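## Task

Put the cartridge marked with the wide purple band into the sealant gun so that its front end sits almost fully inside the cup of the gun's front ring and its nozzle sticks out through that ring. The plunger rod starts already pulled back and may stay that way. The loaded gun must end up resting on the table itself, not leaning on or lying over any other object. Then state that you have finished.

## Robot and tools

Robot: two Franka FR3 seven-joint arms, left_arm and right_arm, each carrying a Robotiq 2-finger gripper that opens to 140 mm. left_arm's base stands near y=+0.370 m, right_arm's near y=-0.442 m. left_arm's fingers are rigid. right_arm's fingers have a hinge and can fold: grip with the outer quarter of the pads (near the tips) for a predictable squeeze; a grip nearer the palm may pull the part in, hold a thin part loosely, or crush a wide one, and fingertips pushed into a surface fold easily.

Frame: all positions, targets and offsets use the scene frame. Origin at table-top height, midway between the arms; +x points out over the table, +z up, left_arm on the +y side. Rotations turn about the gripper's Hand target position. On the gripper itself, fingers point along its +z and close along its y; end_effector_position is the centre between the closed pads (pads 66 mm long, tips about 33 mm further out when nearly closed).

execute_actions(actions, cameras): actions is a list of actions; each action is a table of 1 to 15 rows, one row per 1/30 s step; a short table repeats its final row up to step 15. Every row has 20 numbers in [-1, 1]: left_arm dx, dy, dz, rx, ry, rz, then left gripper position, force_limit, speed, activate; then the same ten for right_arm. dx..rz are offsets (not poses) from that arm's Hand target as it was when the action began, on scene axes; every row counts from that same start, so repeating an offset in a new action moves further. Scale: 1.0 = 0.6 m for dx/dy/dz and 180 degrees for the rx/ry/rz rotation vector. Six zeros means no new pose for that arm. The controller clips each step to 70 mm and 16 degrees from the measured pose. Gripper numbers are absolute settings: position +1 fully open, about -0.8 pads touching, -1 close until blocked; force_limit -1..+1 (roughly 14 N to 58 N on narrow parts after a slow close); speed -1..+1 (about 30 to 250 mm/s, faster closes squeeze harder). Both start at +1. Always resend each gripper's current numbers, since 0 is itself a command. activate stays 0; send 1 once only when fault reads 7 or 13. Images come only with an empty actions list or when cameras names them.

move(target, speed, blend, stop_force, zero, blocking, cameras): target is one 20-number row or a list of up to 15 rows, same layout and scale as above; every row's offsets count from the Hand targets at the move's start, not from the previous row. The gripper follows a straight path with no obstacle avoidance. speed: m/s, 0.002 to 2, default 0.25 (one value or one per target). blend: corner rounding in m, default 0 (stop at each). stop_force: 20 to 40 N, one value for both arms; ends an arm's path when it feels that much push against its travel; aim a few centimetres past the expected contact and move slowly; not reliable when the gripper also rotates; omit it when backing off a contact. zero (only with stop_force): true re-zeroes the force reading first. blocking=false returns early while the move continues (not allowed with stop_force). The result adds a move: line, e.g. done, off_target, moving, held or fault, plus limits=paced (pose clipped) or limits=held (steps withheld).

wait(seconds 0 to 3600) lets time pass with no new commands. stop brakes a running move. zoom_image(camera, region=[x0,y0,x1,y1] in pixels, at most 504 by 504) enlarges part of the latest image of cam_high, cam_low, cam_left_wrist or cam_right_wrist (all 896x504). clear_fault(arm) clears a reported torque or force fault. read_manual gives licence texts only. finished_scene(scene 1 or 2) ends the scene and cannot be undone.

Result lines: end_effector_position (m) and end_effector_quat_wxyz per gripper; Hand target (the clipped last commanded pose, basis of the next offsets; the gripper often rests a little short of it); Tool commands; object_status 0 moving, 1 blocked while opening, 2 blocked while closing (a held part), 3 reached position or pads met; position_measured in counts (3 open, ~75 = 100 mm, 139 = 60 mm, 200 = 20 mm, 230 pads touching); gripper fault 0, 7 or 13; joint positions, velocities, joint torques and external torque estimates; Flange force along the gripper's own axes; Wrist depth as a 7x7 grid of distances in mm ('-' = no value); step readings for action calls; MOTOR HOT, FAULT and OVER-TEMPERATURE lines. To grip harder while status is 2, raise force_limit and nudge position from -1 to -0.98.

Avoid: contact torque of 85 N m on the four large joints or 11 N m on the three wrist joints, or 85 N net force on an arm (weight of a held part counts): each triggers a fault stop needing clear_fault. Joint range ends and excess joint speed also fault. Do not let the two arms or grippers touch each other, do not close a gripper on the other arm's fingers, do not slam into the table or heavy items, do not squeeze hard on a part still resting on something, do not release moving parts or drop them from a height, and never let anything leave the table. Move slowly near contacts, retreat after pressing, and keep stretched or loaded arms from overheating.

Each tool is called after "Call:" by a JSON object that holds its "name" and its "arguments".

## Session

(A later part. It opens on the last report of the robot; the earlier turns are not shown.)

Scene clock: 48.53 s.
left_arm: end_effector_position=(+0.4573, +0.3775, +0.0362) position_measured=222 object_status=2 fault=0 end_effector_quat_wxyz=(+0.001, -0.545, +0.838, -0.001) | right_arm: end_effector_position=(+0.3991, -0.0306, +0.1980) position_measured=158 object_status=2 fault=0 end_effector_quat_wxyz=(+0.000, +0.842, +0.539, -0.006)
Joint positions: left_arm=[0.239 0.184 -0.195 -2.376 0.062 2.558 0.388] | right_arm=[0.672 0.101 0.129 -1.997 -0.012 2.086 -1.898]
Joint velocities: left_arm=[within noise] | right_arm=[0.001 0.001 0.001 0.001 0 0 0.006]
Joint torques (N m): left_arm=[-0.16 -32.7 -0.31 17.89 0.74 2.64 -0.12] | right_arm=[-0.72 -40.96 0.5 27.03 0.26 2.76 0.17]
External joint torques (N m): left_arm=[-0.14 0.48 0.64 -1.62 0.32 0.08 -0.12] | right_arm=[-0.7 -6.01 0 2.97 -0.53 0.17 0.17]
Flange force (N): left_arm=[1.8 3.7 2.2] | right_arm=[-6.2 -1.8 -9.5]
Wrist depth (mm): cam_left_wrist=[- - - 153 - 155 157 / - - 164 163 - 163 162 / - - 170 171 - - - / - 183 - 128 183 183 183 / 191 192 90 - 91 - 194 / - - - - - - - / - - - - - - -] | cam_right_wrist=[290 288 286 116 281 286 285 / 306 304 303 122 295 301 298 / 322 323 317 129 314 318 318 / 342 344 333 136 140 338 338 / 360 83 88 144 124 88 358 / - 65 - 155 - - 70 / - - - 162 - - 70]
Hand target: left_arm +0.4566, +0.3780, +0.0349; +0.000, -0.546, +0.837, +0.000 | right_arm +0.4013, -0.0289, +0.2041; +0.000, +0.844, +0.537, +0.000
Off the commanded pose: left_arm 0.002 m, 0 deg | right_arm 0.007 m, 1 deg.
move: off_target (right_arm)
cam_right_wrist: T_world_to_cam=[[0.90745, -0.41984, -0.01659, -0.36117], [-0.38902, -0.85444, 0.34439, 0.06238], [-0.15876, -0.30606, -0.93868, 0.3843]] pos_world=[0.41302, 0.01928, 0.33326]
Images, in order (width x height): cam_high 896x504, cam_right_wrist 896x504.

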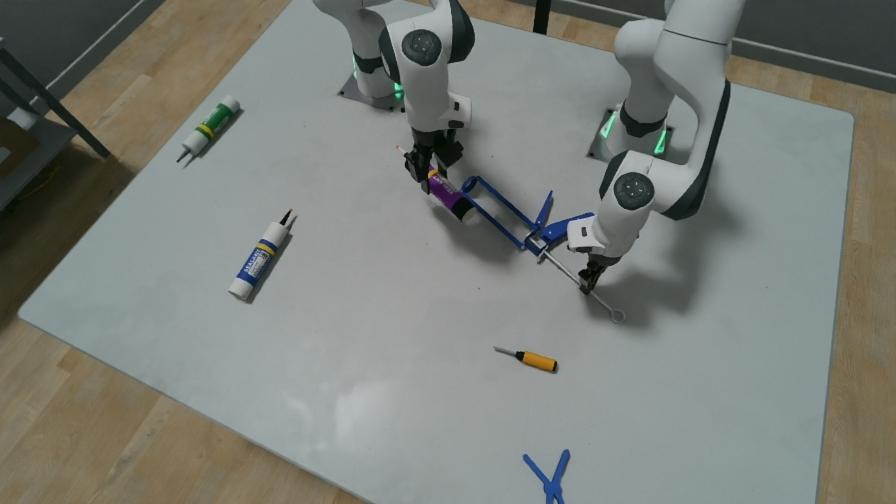

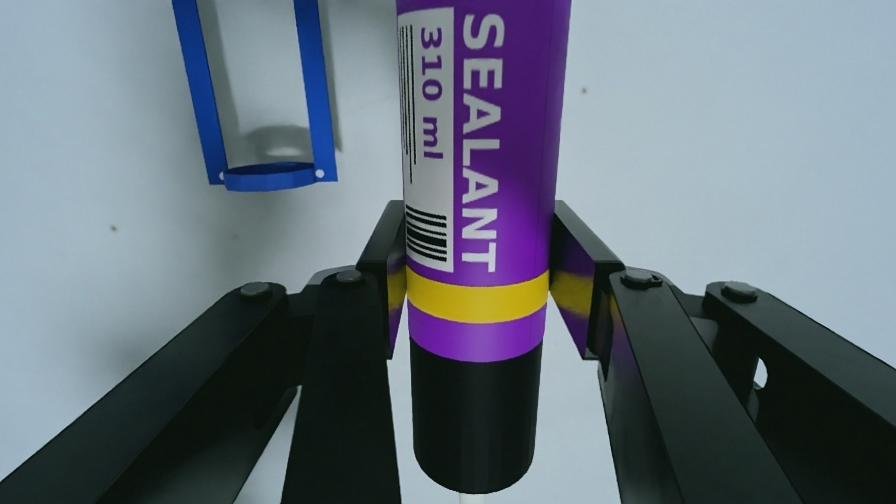

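Call:
{"name": "move", "arguments": {"target": [[0,0,0,0,0,0,-0.3,0,-0.5,0,0,0,0,0,0,0,-1,-0.2,-1,0],[0.0315,0.068,-0.0025,0,0,0,-0.3,0,-0.5,0,-0.1288,0.2498,0.003,0.0863,-0.0384,0.006,-1,-0.2,-1,0],[0.0315,0.068,-0.0025,0,0,0,-1,-0.1,-1,0,-0.1288,0.2498,0.003,0.0863,-0.0384,0.006,-1,-0.2,-1,0]], "speed": 0.12, "cameras": ["cam_right_wrist","cam_left_wrist"]}}

Call:
{"name": "zoom_image", "arguments": {"camera": "cam_right_wrist", "region": [320, 300, 620, 504]}}

Scene clock: 58.03 s.
left_arm: end_effector_position=(+0.4759, +0.4182, +0.0341) position_measured=220 object_status=0 fault=0 end_effector_quat_wxyz=(+0.001, -0.548, +0.837, -0.001) | right_arm: end_effector_position=(+0.3207, +0.1161, +0.1989) position_measured=158 object_status=2 fault=0 end_effector_quat_wxyz=(-0.078, +0.830, +0.541, +0.114)
Joint positions: left_arm=[0.299 0.236 -0.18 -2.305 0.072 2.54 0.452] | right_arm=[0.806 0.097 0.233 -2.103 0.024 2.472 -1.704]
Joint torques (N m): left_arm=[-0.2 -35.81 -0.98 19.38 0.57 2.23 0.21] | right_arm=[-0.74 -39.17 0.91 27.69 0.19 4.51 0.24]
External joint torques (N m): left_arm=[-0.07 -0.43 0.24 -0.51 0.14 -0.34 0.21] | right_arm=[-0.65 -5.12 0.17 3.64 -0.51 1.28 0.23]
Flange force (N): left_arm=[0.7 2.3 -1.6] | right_arm=[0.3 -0.6 -7.7]
Wrist depth (mm): cam_left_wrist=[- 153 152 153 153 151 155 / - 158 - 161 164 - 160 / 168 - - 166 170 - - / - 184 182 141 178 180 - / - 189 91 - 91 - - / - - - - - - - / - - - - - - -] | cam_right_wrist=[316 315 313 116 310 312 312 / 318 318 315 122 314 316 317 / 322 323 323 128 320 322 321 / 328 328 326 136 139 328 326 / 331 83 88 144 123 88 329 / - 65 - 154 - - 70 / - - - 162 - - 70]
Hand target: left_arm +0.4755, +0.4188, +0.0334; +0.000, -0.546, +0.837, +0.000 | right_arm +0.3240, +0.1210, +0.2059; -0.082, +0.829, +0.539, +0.124
Off the commanded pose: left_arm 0.001 m, 0 deg | right_arm 0.009 m, 1 deg.
move: off_target (right_arm)
cam_left_wrist: T_world_to_cam=[[-0.91907, 0.39401, 0.00791, 0.28134], [0.3717, 0.86003, 0.34956, -0.54583], [0.13093, 0.32421, -0.93688, -0.02286]] pos_world=[0.46445, 0.36599, 0.16715]
cam_right_wrist: T_world_to_cam=[[0.91599, -0.40086, -0.01632, -0.23344], [-0.39911, -0.91462, 0.06467, 0.22278], [-0.04085, -0.05273, -0.99777, 0.36198]] pos_world=[0.31753, 0.12926, 0.34296]
Images, in order (width x height): cam_left_wrist 896x504, cam_right_wrist 896x504.

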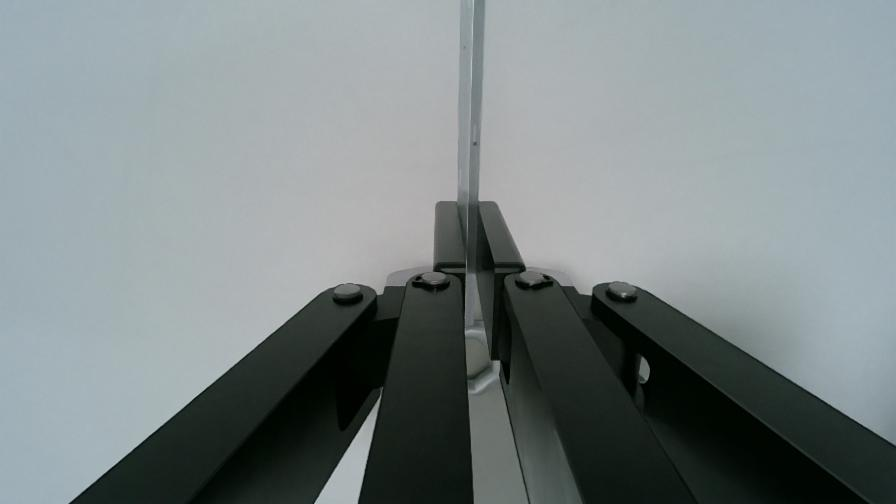

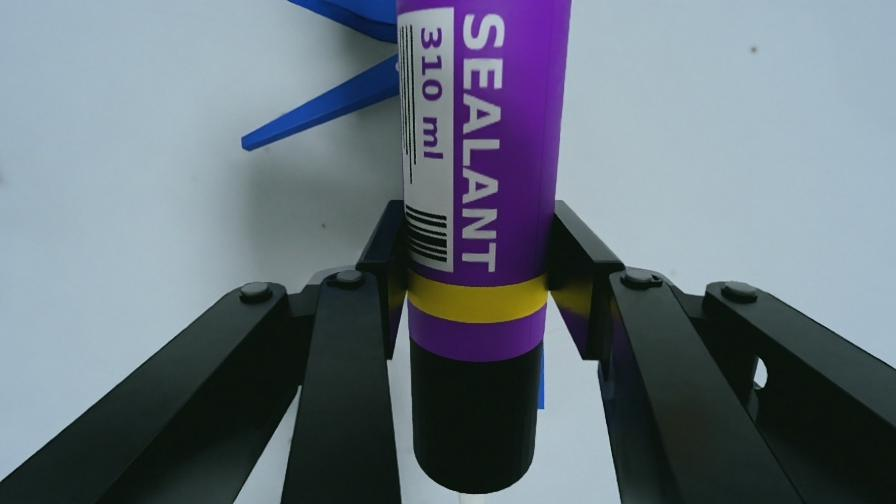

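Scaled by 1.680.

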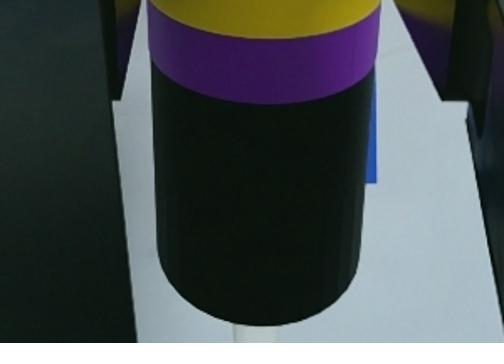

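Call:
{"name": "execute_actions", "arguments": {"actions": []}}

Scene clock: 59.67 s.
left_arm: end_effector_position=(+0.4759, +0.4182, +0.0341) position_measured=220 object_status=2 fault=0 end_effector_quat_wxyz=(+0.001, -0.548, +0.837, -0.001) | right_arm: end_effector_position=(+0.3207, +0.1161, +0.1989) position_measured=158 object_status=2 fault=0 end_effector_quat_wxyz=(-0.078, +0.830, +0.541, +0.114)
Joint positions: left_arm=[0.299 0.236 -0.18 -2.305 0.072 2.54 0.452] | right_arm=[0.806 0.097 0.233 -2.103 0.024 2.472 -1.704]
Joint velocities: within noise
Joint torques (N m): left_arm=[-0.22 -35.78 -0.97 19.39 0.56 2.24 0.15] | right_arm=[-0.74 -39.21 0.87 27.61 0.19 4.51 0.18]
External joint torques (N m): left_arm=[-0.24 -0.5 0.12 -0.42 0.13 -0.32 0.15] | right_arm=[-0.78 -4.92 0 3.39 -0.52 1.25 0.17]
Flange force (N): left_arm=[1.0 1.9 -1.7] | right_arm=[-0.2 -0.3 -7.4]
Wrist depth (mm): cam_left_wrist=[152 154 - 152 - 152 154 / - 156 162 161 - 161 161 / - - 170 165 169 - 174 / - 182 178 141 179 180 178 / - - 88 - 91 - - / - - - - - - - / - - - - - - -] | cam_right_wrist=[313 314 313 116 312 313 312 / 319 317 317 122 316 317 317 / 322 322 323 128 319 323 322 / 327 328 325 136 139 327 327 / 333 83 88 144 123 88 330 / - 64 - 154 - - 70 / - - - 162 - - 70]
Hand target: left_arm +0.4755, +0.4188, +0.0334; +0.000, -0.546, +0.837, +0.000 | right_arm +0.3240, +0.1210, +0.2059; -0.082, +0.829, +0.539, +0.124
Tool commands: left_gripper/position=-1.0 left_gripper/force_limit=-0.1 left_gripper/speed=-1.0 left_gripper/activate=+0.0 right_gripper/position=-1.0 right_gripper/force_limit=-0.2 right_gripper/speed=-1.0 right_gripper/activate=+0.0
Off the commanded pose: left_arm 0.001 m, 0 deg | right_arm 0.009 m, 1 deg.
camera_calibration:
cam_left_wrist: T_world_to_cam=[[-0.91907, 0.39401, 0.00791, 0.28134], [0.3717, 0.86003, 0.34956, -0.54583], [0.13093, 0.32421, -0.93688, -0.02286]] pos_world=[0.46445, 0.36599, 0.16715]
cam_right_wrist: T_world_to_cam=[[0.91599, -0.40086, -0.01632, -0.23344], [-0.39911, -0.91462, 0.06467, 0.22278], [-0.04085, -0.05273, -0.99777, 0.36198]] pos_world=[0.31753, 0.12926, 0.34296]

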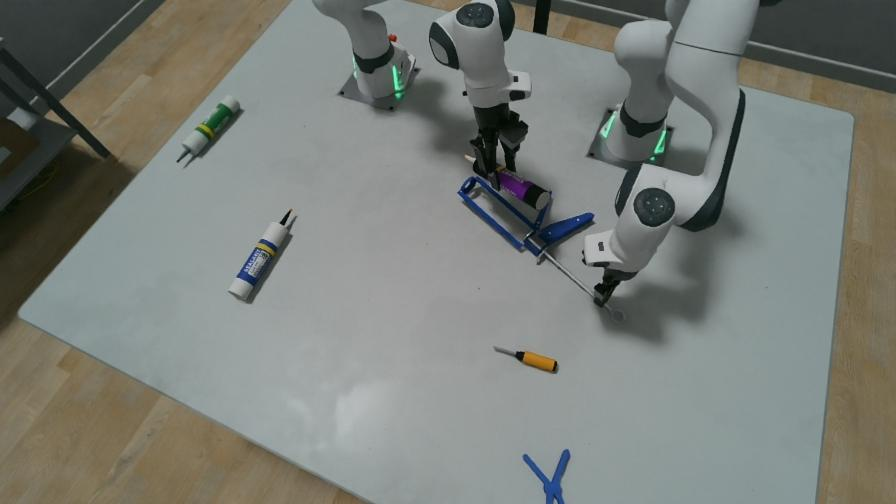

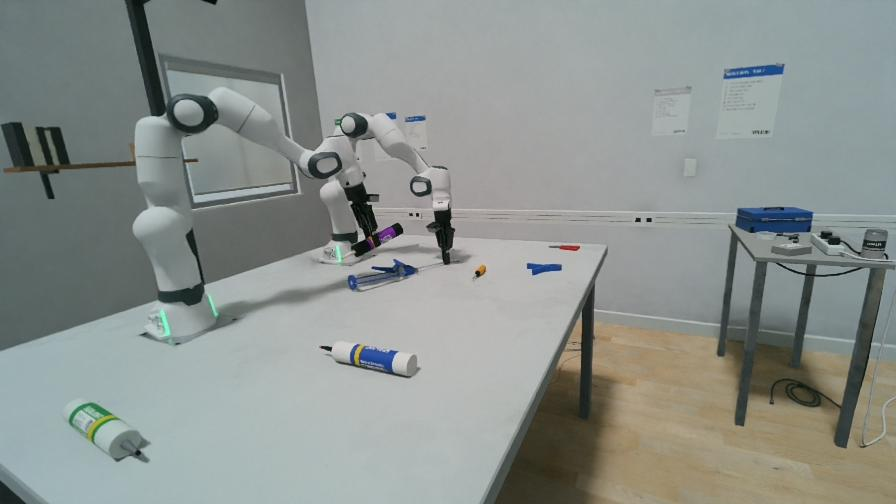

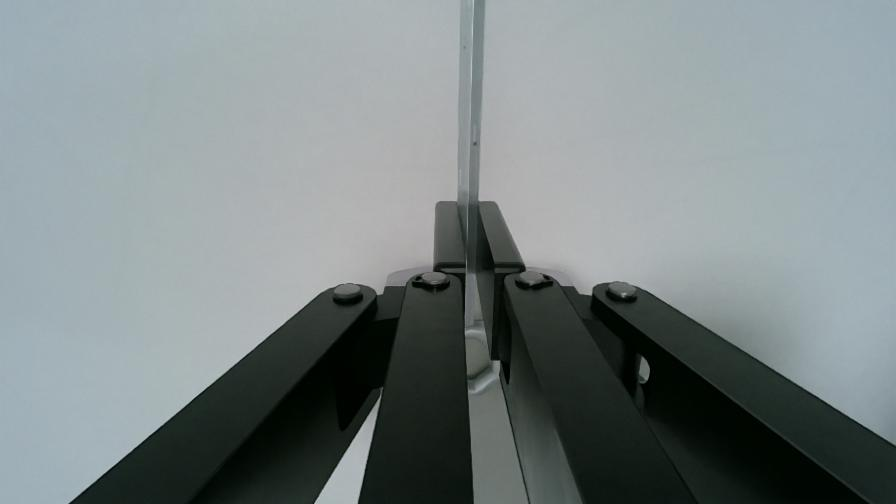

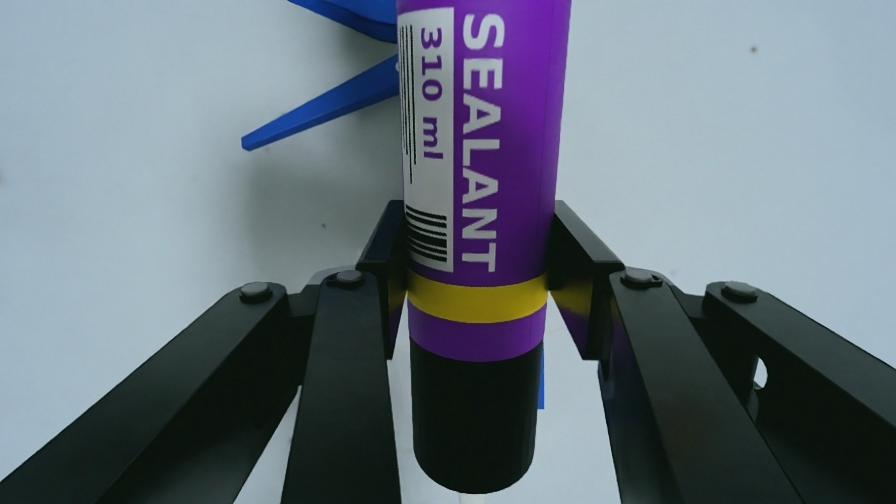

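Call:
{"name": "move", "arguments": {"target": [[0,0,0,0,0,0,-1,-0.1,-1,0,0.0392,0.0917,-0.0957,0,0,0,-1,-0.2,-1,0]], "speed": 0.06, "cameras": ["cam_high","cam_right_wrist","cam_low"]}}

Scene clock: 62.63 s.
left_arm: end_effector_position=(+0.4759, +0.4182, +0.0341) position_measured=220 object_status=2 fault=0 end_effector_quat_wxyz=(+0.001, -0.548, +0.837, -0.001) | right_arm: end_effector_position=(+0.3437, +0.1698, +0.1398) position_measured=158 object_status=2 fault=0 end_effector_quat_wxyz=(-0.077, +0.830, +0.541, +0.113)
Joint positions: left_arm=[0.299 0.236 -0.18 -2.305 0.072 2.54 0.452] | right_arm=[0.85 0.342 0.209 -1.927 -0.058 2.534 -1.642]
Joint velocities: left_arm=[within noise] | right_arm=[0 0 -0.002 0.001 0 0.001 0.004]
Joint torques (N m): left_arm=[-0.26 -35.78 -0.95 19.39 0.56 2.24 0.22] | right_arm=[-0.62 -47.39 2.4 27.37 0.12 4.48 0.16]
External joint torques (N m): left_arm=[-0.22 -0.47 0.2 -0.4 0.13 -0.31 0.22] | right_arm=[-0.74 -5.93 -0.37 3.94 -0.54 1.24 0.15]
Flange force (N): left_arm=[0.8 1.9 -1.6] | right_arm=[0.7 0.2 -8.5]
Wrist depth (mm): cam_left_wrist=[- 153 152 152 154 155 155 / - 160 162 - - - 159 / 170 - 169 168 171 - 172 / - 180 - 163 180 - - / - - 88 - 91 190 - / - - - - - - - / - - - - - - -] | cam_right_wrist=[256 255 224 116 254 256 256 / 260 259 259 122 257 259 259 / 261 263 261 128 261 263 263 / 264 268 264 136 138 267 267 / 271 83 88 144 123 88 273 / - 65 - 155 163 - 70 / - - - 162 245 - 70]
Hand target: left_arm +0.4755, +0.4188, +0.0334; +0.000, -0.546, +0.837, +0.000 | right_arm +0.3475, +0.1760, +0.1484; -0.082, +0.829, +0.539, +0.124
Off the commanded pose: left_arm 0.001 m, 0 deg | right_arm 0.011 m, 1 deg.
move: off_target (right_arm)
cam_right_wrist: T_world_to_cam=[[0.91654, -0.39963, -0.01576, -0.23445], [-0.3978, -0.91499, 0.06743, 0.28413], [-0.04136, -0.05553, -0.9976, 0.30756]] pos_world=[0.34063, 0.18336, 0.28397]
Images, in order (width x height): cam_high 896x504, cam_low 896x504, cam_right_wrist 896x504.

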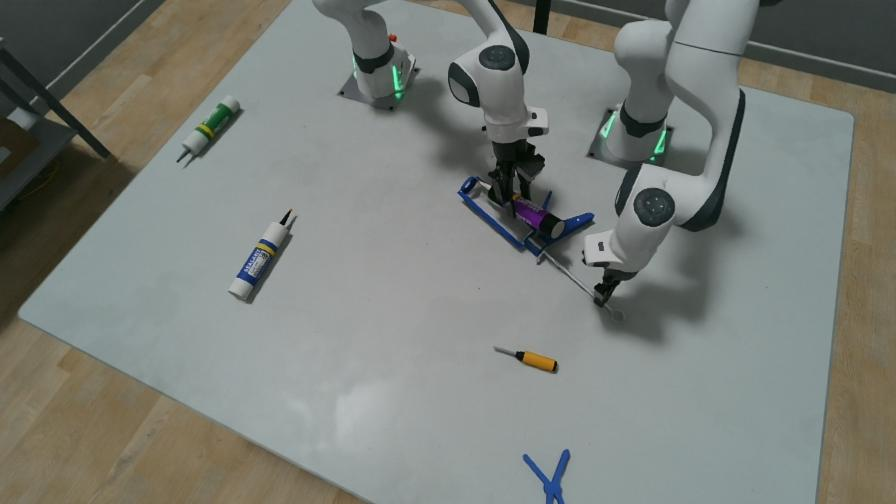

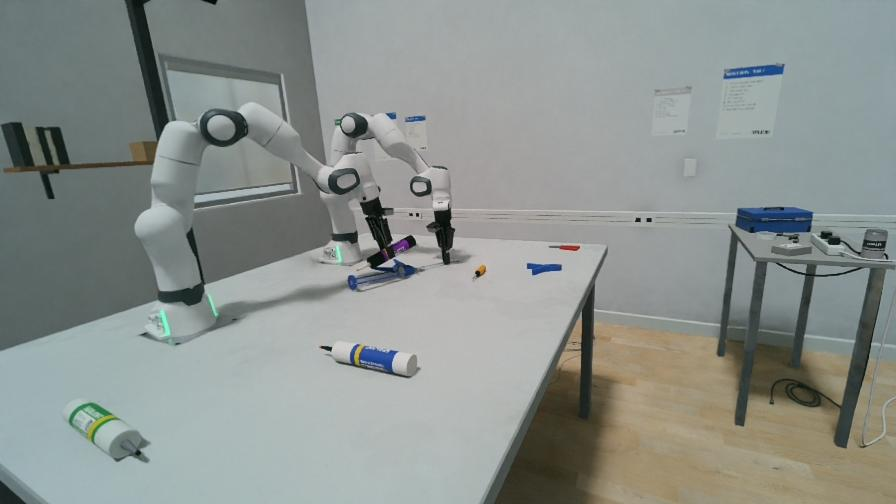

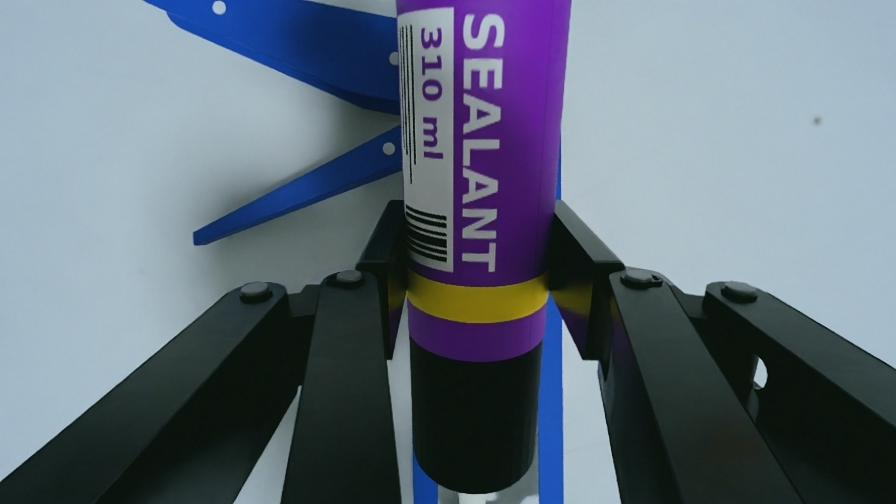

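Call:
{"name": "zoom_image", "arguments": {"camera": "cam_right_wrist", "region": [380, 300, 600, 504]}}

Scaled by 2.291.

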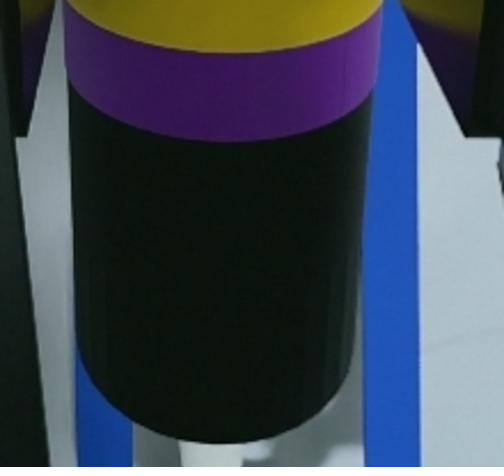

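Call:
{"name": "zoom_image", "arguments": {"camera": "cam_high", "region": [440, 150, 640, 330]}}

Call:
{"name": "zoom_image", "arguments": {"camera": "cam_right_wrist", "region": [130, 0, 634, 504]}}

Scaled by 2.520.

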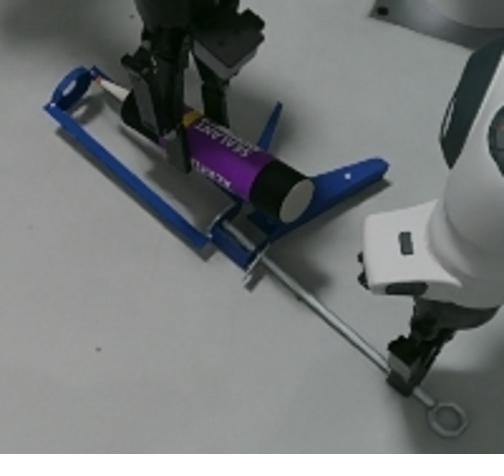

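Scaled by 1.000.

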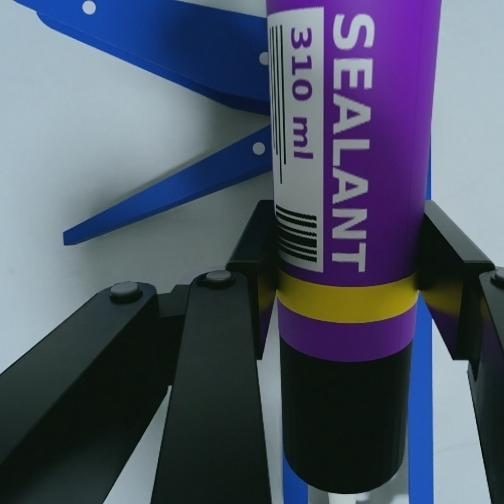

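Call:
{"name": "move", "arguments": {"target": [0,0,0,0,0,0,-1,-0.1,-1,0,0.0137,-0.0061,-0.035,0,0,0,-1,-0.2,-1,0], "speed": 0.05, "cameras": ["cam_right_wrist"]}}

Call:
{"name": "zoom_image", "arguments": {"camera": "cam_right_wrist", "region": [380, 300, 600, 504]}}

Scene clock: 66.03 s.
left_arm: end_effector_position=(+0.4759, +0.4182, +0.0341) position_measured=220 object_status=2 fault=0 end_effector_quat_wxyz=(+0.001, -0.548, +0.837, -0.001) | right_arm: end_effector_position=(+0.3508, +0.1671, +0.1192) position_measured=158 object_status=2 fault=0 end_effector_quat_wxyz=(-0.078, +0.832, +0.537, +0.113)
Joint positions: left_arm=[0.299 0.236 -0.18 -2.305 0.072 2.54 0.452] | right_arm=[0.844 0.376 0.202 -1.935 -0.062 2.576 -1.644]
Joint velocities: left_arm=[within noise] | right_arm=[0.001 -0.002 0 0 0.001 0.004 -0.001]
Joint torques (N m): left_arm=[-0.25 -35.84 -0.94 19.35 0.56 2.24 0.15] | right_arm=[-1.06 -48.41 3.02 26.55 0.09 4.51 -0.35]
External joint torques (N m): left_arm=[-0.22 -0.52 0.2 -0.48 0.13 -0.33 0.15] | right_arm=[-1.11 -6.05 0.13 3.4 -0.55 1.24 -0.36]
Flange force (N): left_arm=[1.0 2.1 -1.7] | right_arm=[-2.0 1.5 -9.6]
Wrist depth (mm): cam_left_wrist=[- - - 153 153 - 152 / 162 - - 159 - - - / 171 - - 170 - - - / 176 - - 166 183 - - / - - 88 - 91 - - / - - - - - - - / - - - - - - -] | cam_right_wrist=[236 236 203 116 233 236 235 / 240 240 239 122 238 239 239 / 244 243 218 128 242 243 242 / 247 247 245 135 139 246 246 / 252 83 88 144 123 88 249 / - 65 - 155 162 - 70 / - - - 163 224 - 70]
Hand target: left_arm +0.4755, +0.4188, +0.0334; +0.000, -0.546, +0.837, +0.000 | right_arm +0.3558, +0.1724, +0.1274; -0.082, +0.829, +0.539, +0.124
Off the commanded pose: left_arm 0.001 m, 0 deg | right_arm 0.011 m, 1 deg.
move: off_target (right_arm)
cam_right_wrist: T_world_to_cam=[[0.91278, -0.40804, -0.01852, -0.23932], [-0.40605, -0.91138, 0.06719, 0.28818], [-0.0443, -0.05381, -0.99757, 0.28776]] pos_world=[0.34821, 0.18047, 0.26327]

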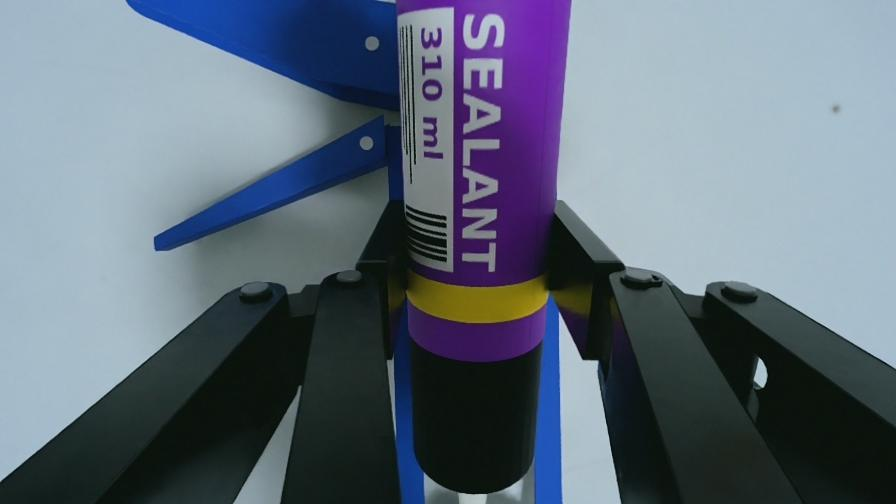

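Scaled by 2.291.

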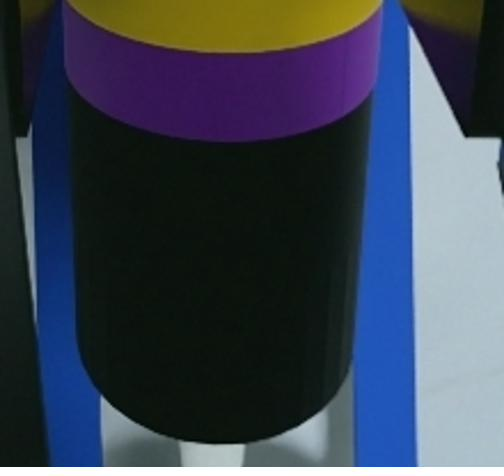

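Call:
{"name": "move", "arguments": {"target": [0,0,0,0,0,0,-1,-0.1,-1,0,0.0023,-0.0010,-0.0167,0,0,0.01,-1,-0.2,-1,0], "speed": 0.04, "cameras": ["cam_right_wrist"]}}

Call:
{"name": "zoom_image", "arguments": {"camera": "cam_right_wrist", "region": [380, 300, 600, 504]}}

Scene clock: 69.40 s.
left_arm: end_effector_position=(+0.4759, +0.4182, +0.0341) position_measured=220 object_status=2 fault=0 end_effector_quat_wxyz=(+0.001, -0.548, +0.837, -0.001) | right_arm: end_effector_position=(+0.3538, +0.1660, +0.1096) position_measured=158 object_status=2 fault=0 end_effector_quat_wxyz=(-0.079, +0.824, +0.550, +0.113)
Joint positions: left_arm=[0.299 0.236 -0.18 -2.305 0.072 2.54 0.452] | right_arm=[0.824 0.394 0.216 -1.938 -0.062 2.594 -1.682]
Joint velocities: left_arm=[within noise] | right_arm=[-0.001 -0.001 -0.001 0.001 0 0.001 -0.005]
Joint torques (N m): left_arm=[-0.23 -35.81 -0.94 19.39 0.57 2.23 0.21] | right_arm=[-1.16 -48.35 3.7 26.16 0.54 4.48 -0.3]
External joint torques (N m): left_arm=[-0.12 -0.57 0.27 -0.43 0.13 -0.34 0.21] | right_arm=[-1.05 -5.96 0.65 3.36 -0.08 1.25 -0.31]
Flange force (N): left_arm=[0.7 2.3 -1.9] | right_arm=[-2.2 1.5 -10.0]
Wrist depth (mm): cam_left_wrist=[- - - 139 154 - - / - - - 161 - - - / - 169 - 166 - - 174 / - 179 180 141 179 - 180 / 190 188 91 - 91 191 193 / - - - - - - 204 / - - - - - - -] | cam_right_wrist=[227 227 194 116 225 226 227 / 230 230 229 122 228 230 230 / 234 234 233 128 231 233 234 / 238 238 236 136 138 237 236 / 241 83 88 144 124 88 239 / - 65 - 156 164 - 70 / - - - 164 - - 70]
Hand target: left_arm +0.4755, +0.4188, +0.0334; +0.000, -0.546, +0.837, +0.000 | right_arm +0.3571, +0.1718, +0.1174; -0.083, +0.821, +0.552, +0.122
Off the commanded pose: left_arm 0.001 m, 0 deg | right_arm 0.010 m, 1 deg.
move: off_target (right_arm)
cam_right_wrist: T_world_to_cam=[[0.9244, -0.38104, -0.01715, -0.25134], [-0.37922, -0.92294, 0.06609, 0.28157], [-0.04102, -0.05459, -0.99767, 0.27733]] pos_world=[0.35049, 0.17925, 0.25377]

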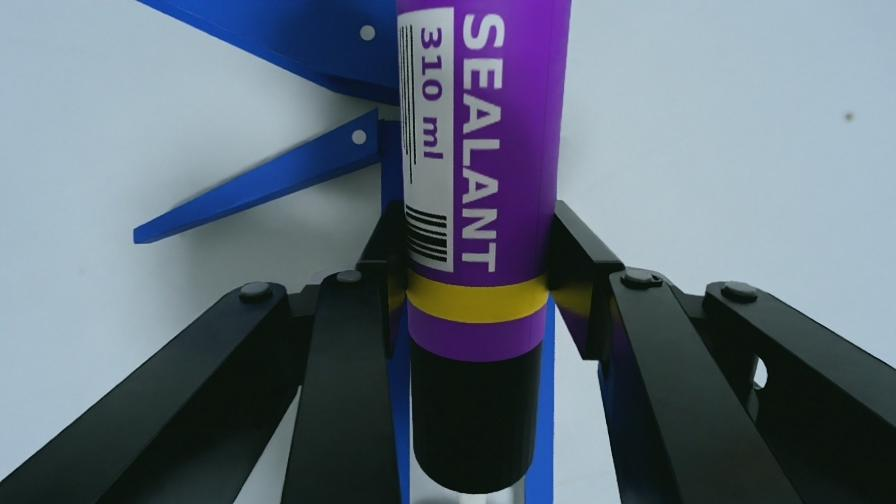

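Scaled by 2.291.

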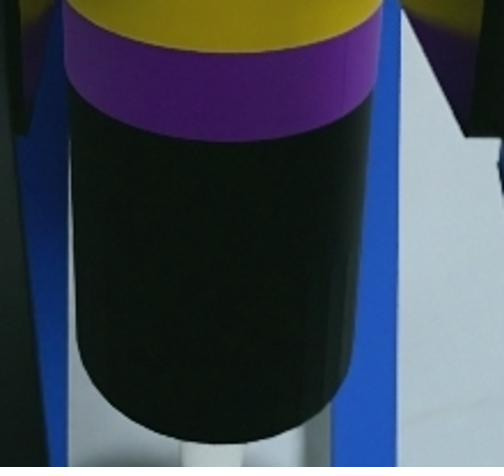

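Call:
{"name": "move", "arguments": {"target": [0,0,0,0,0,0,-1,-0.1,-1,0,-0.0058,-0.0118,-0.0252,0,0,0,-1,-0.2,-1,0], "speed": 0.03, "cameras": ["cam_right_wrist"]}}

Call:
{"name": "zoom_image", "arguments": {"camera": "cam_right_wrist", "region": [380, 300, 600, 504]}}

Scene clock: 71.70 s.
left_arm: end_effector_position=(+0.4759, +0.4182, +0.0341) position_measured=220 object_status=2 fault=0 end_effector_quat_wxyz=(+0.001, -0.548, +0.837, -0.001) | right_arm: end_effector_position=(+0.3486, +0.1598, +0.0947) position_measured=158 object_status=2 fault=0 end_effector_quat_wxyz=(-0.080, +0.823, +0.551, +0.112)
Joint positions: left_arm=[0.299 0.236 -0.18 -2.305 0.072 2.54 0.452] | right_arm=[0.823 0.398 0.216 -1.976 -0.062 2.637 -1.685]
Joint velocities: left_arm=[within noise] | right_arm=[0.001 -0.001 -0.001 0 0 0.004 0]
Joint torques (N m): left_arm=[-0.23 -35.85 -0.99 19.35 0.57 2.24 0.21] | right_arm=[-1.18 -48.12 3.31 25.4 0.04 4.41 -0.22]
External joint torques (N m): left_arm=[-0.29 -0.54 0.07 -0.46 0.14 -0.32 0.21] | right_arm=[-1.2 -6 0.11 2.99 -0.54 1.17 -0.22]
Flange force (N): left_arm=[1.1 2.1 -1.8] | right_arm=[-3.0 1.1 -10.3]
Wrist depth (mm): cam_left_wrist=[151 153 - 153 154 152 - / - 158 - 158 162 163 161 / - - - - 174 170 170 / 179 - - 141 177 178 - / 187 192 88 - 91 - - / - - - - - - - / - - - - - - -] | cam_right_wrist=[214 213 180 116 211 212 212 / 216 216 188 122 214 215 215 / 219 218 219 128 217 219 218 / 223 223 222 136 138 221 221 / 226 83 88 144 123 88 224 / - 65 - 156 168 - 70 / - - - 163 199 - 70]
Hand target: left_arm +0.4755, +0.4188, +0.0334; +0.000, -0.546, +0.837, +0.000 | right_arm +0.3537, +0.1647, +0.1023; -0.083, +0.821, +0.552, +0.122
Off the commanded pose: left_arm 0.001 m, 0 deg | right_arm 0.010 m, 1 deg.
move: off_target (right_arm)
cam_right_wrist: T_world_to_cam=[[0.92544, -0.37842, -0.01911, -0.24986], [-0.3765, -0.92406, 0.06601, 0.27407], [-0.04264, -0.0539, -0.99764, 0.26235]] pos_world=[0.3456, 0.17284, 0.23886]

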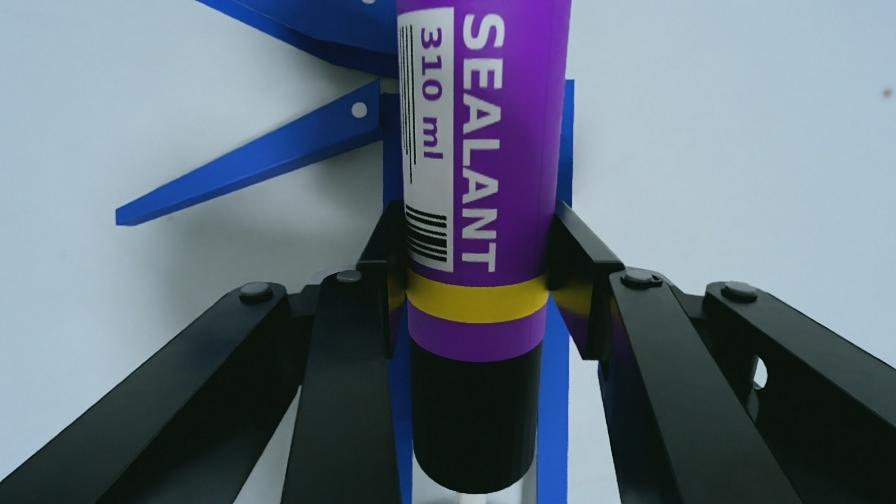

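Scaled by 2.291.

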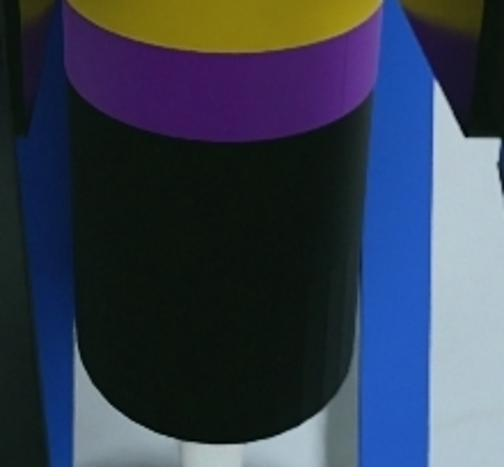

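Call:
{"name": "move", "arguments": {"target": [0,0,0,0,0,0,-1,-0.1,-1,0,-0.0037,-0.0165,-0.0020,-0.0103,0.0042,0,-1,-0.2,-1,0], "speed": 0.03, "cameras": ["cam_right_wrist","cam_low","cam_high"]}}

Call:
{"name": "zoom_image", "arguments": {"camera": "cam_right_wrist", "region": [380, 300, 600, 504]}}

Call:
{"name": "zoom_image", "arguments": {"camera": "cam_low", "region": [320, 200, 480, 310]}}

Call:
{"name": "zoom_image", "arguments": {"camera": "cam_high", "region": [440, 150, 560, 260]}}

Scene clock: 73.87 s.
left_arm: end_effector_position=(+0.4759, +0.4182, +0.0341) position_measured=220 object_status=2 fault=0 end_effector_quat_wxyz=(+0.001, -0.548, +0.837, -0.001) | right_arm: end_effector_position=(+0.3463, +0.1509, +0.0917) position_measured=158 object_status=2 fault=0 end_effector_quat_wxyz=(-0.072, +0.825, +0.552, +0.099)
Joint positions: left_arm=[0.299 0.236 -0.18 -2.305 0.072 2.54 0.452] | right_arm=[0.82 0.394 0.215 -1.976 -0.064 2.602 -1.685]
Joint velocities: left_arm=[within noise] | right_arm=[0.001 0 0 0 0.001 -0.005 0]
Joint torques (N m): left_arm=[-0.22 -35.81 -0.99 19.39 0.57 2.23 0.18] | right_arm=[-1.17 -48.87 3.12 26.06 0.04 3.66 -0.25]
External joint torques (N m): left_arm=[-0.25 -0.5 0.09 -0.44 0.14 -0.33 0.18] | right_arm=[-1.16 -6.95 -0.01 3.69 -0.55 0.47 -0.26]
Flange force (N): left_arm=[1.0 2.0 -1.7] | right_arm=[-1.1 1.3 -12.9]
Wrist depth (mm): cam_left_wrist=[- - - 152 - - - / - - 159 158 - 163 - / 170 - - 161 - - 174 / - - - 163 179 184 182 / - - 88 - 91 189 196 / - - - - - - - / - - - - - - -] | cam_right_wrist=[209 208 208 116 206 207 207 / 212 212 183 122 209 211 211 / 216 215 217 128 190 214 215 / 221 221 220 135 138 219 219 / 226 83 88 144 123 88 222 / - 65 - 155 168 - 70 / - - - 164 199 - 70]
Hand target: left_arm +0.4755, +0.4188, +0.0334; +0.000, -0.546, +0.837, +0.000 | right_arm +0.3514, +0.1548, +0.1011; -0.074, +0.823, +0.553, +0.108
Off the commanded pose: left_arm 0.001 m, 0 deg | right_arm 0.011 m, 1 deg.
move: off_target (right_arm)
cam_right_wrist: T_world_to_cam=[[0.92532, -0.37866, -0.01975, -0.25096], [-0.37519, -0.92188, 0.09675, 0.2616], [-0.05484, -0.08211, -0.99511, 0.26703]] pos_world=[0.34501, 0.16807, 0.23545]
Images, in order (width x height): cam_high 896x504, cam_low 896x504, cam_right_wrist 896x504.

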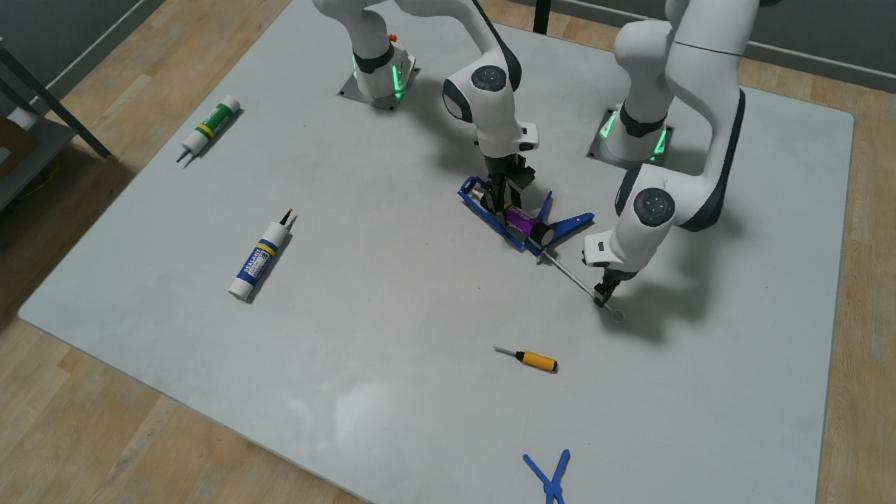

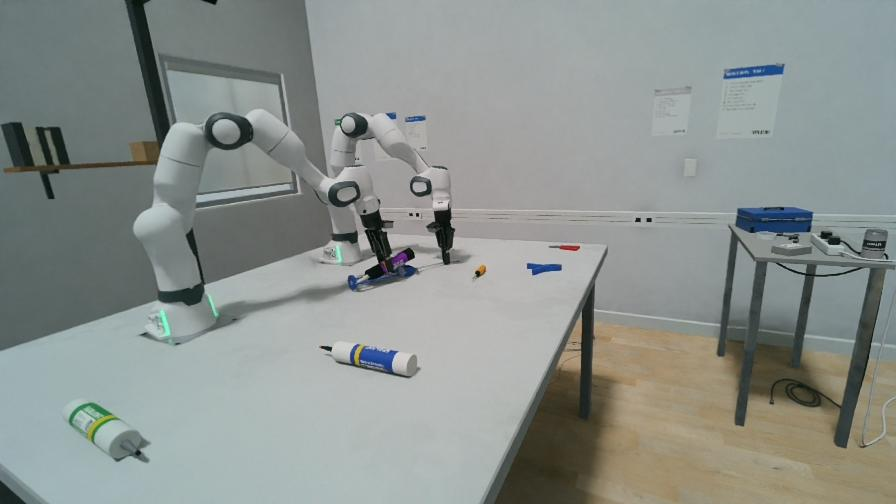

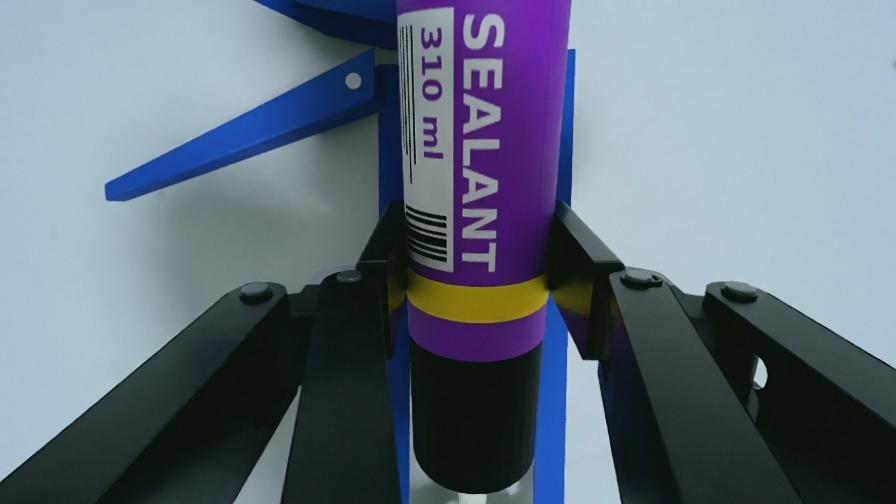

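Scaled by 2.291.

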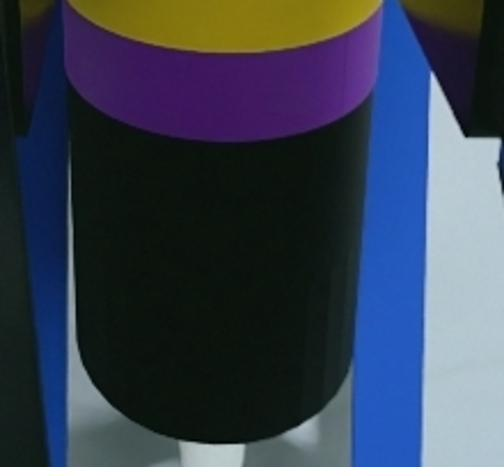

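Scaled by 3.150.

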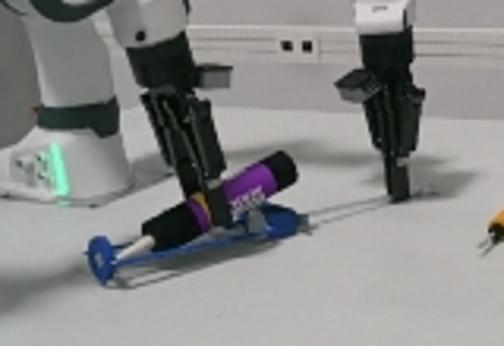

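Scaled by 4.200.

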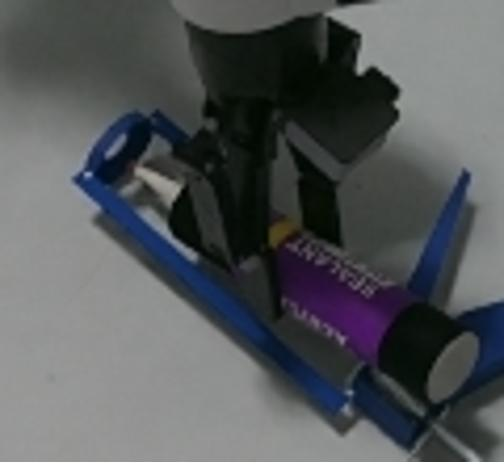

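Call:
{"name": "move", "arguments": {"target": [0,0,0,0,0,0,-1,-0.1,-1,0,-0.0092,-0.0235,-0.0012,0,0,0,-1,-0.2,-1,0], "speed": 0.03, "stop_force": 25, "cameras": ["cam_right_wrist","cam_high"]}}

Call:
{"name": "zoom_image", "arguments": {"camera": "cam_right_wrist", "region": [380, 300, 600, 504]}}

Call:
{"name": "zoom_image", "arguments": {"camera": "cam_high", "region": [440, 150, 560, 260]}}

Scene clock: 76.17 s.
left_arm: end_effector_position=(+0.4759, +0.4182, +0.0341) position_measured=220 object_status=2 fault=0 end_effector_quat_wxyz=(+0.001, -0.548, +0.837, -0.001) | right_arm: end_effector_position=(+0.3422, +0.1345, +0.0911) position_measured=158 object_status=2 fault=0 end_effector_quat_wxyz=(-0.069, +0.825, +0.552, +0.097)
Joint positions: left_arm=[0.299 0.236 -0.18 -2.305 0.072 2.54 0.452] | right_arm=[0.804 0.357 0.223 -2.034 -0.06 2.617 -1.694]
Joint torques (N m): left_arm=[-0.21 -35.81 -0.89 19.4 0.57 2.24 0.19] | right_arm=[-1.31 -47.18 3.4 25.02 0.77 4.37 -0.22]
External joint torques (N m): left_arm=[-0.08 -0.42 0.36 -0.46 0.13 -0.32 0.19] | right_arm=[-1.33 -6.84 0.47 3.02 0.2 1.22 -0.23]
Flange force (N): left_arm=[0.6 2.1 -1.5] | right_arm=[-5.7 1.3 -13.0]
Wrist depth (mm): cam_left_wrist=[152 152 152 151 153 154 154 / - - 163 158 161 164 - / - - 170 167 167 171 - / - - - 141 - 179 - / - - 91 - 91 189 193 / - - - - - - - / - - - - - - -] | cam_right_wrist=[207 207 179 116 205 206 205 / 211 187 209 122 209 211 210 / 216 215 215 128 213 214 214 / 220 220 219 136 138 219 219 / 225 83 88 145 123 88 222 / - 65 - 156 168 - 70 / - - - 164 197 - 70]
Hand target: left_arm +0.4755, +0.4188, +0.0334; +0.000, -0.546, +0.837, +0.000 | right_arm +0.3459, +0.1407, +0.1004; -0.074, +0.823, +0.553, +0.108
Off the commanded pose: left_arm 0.001 m, 0 deg | right_arm 0.012 m, 1 deg.
move: off_target (right_arm)
cam_right_wrist: T_world_to_cam=[[0.92543, -0.37855, -0.01691, -0.25377], [-0.37498, -0.9213, 0.10293, 0.24424], [-0.05455, -0.08891, -0.99455, 0.26555]] pos_world=[0.34091, 0.15257, 0.23467]
Images, in order (width x height): cam_high 896x504, cam_right_wrist 896x504.

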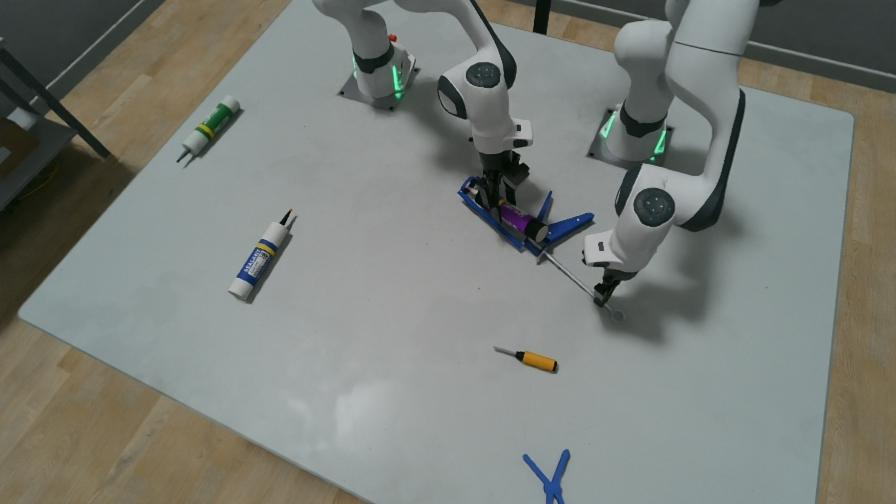

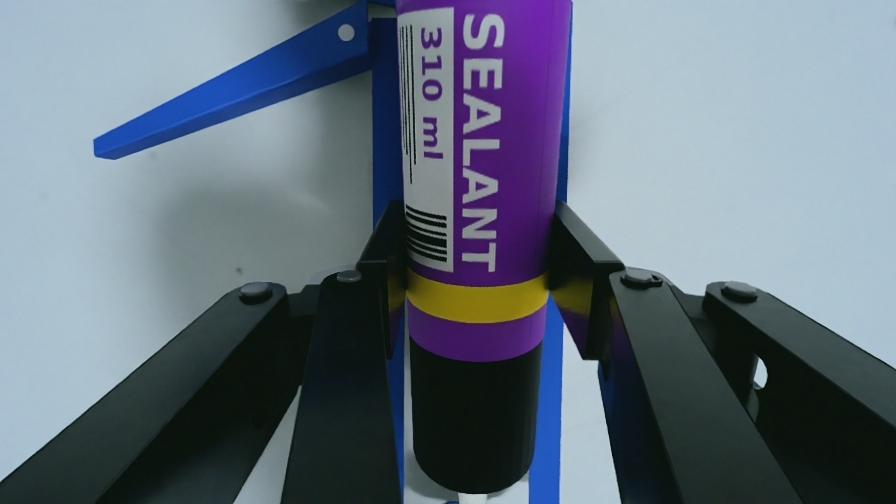

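Scaled by 2.291.

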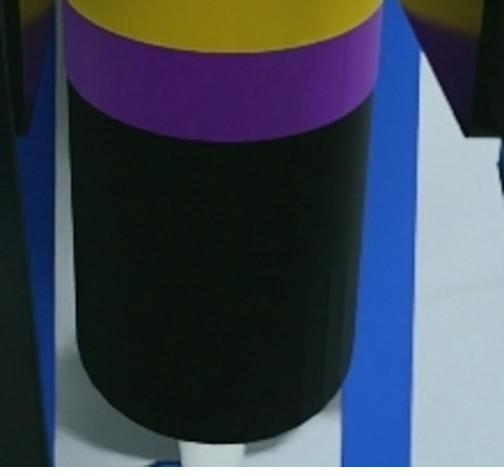

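Scaled by 4.200.

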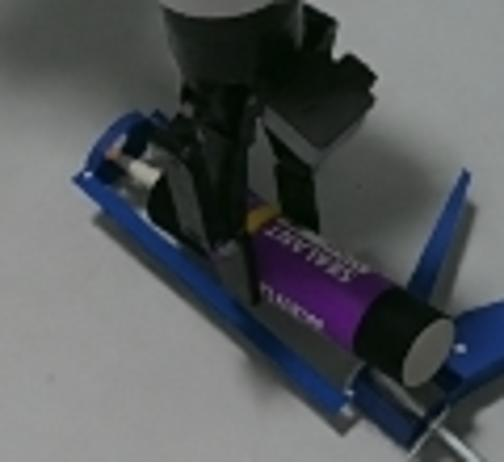

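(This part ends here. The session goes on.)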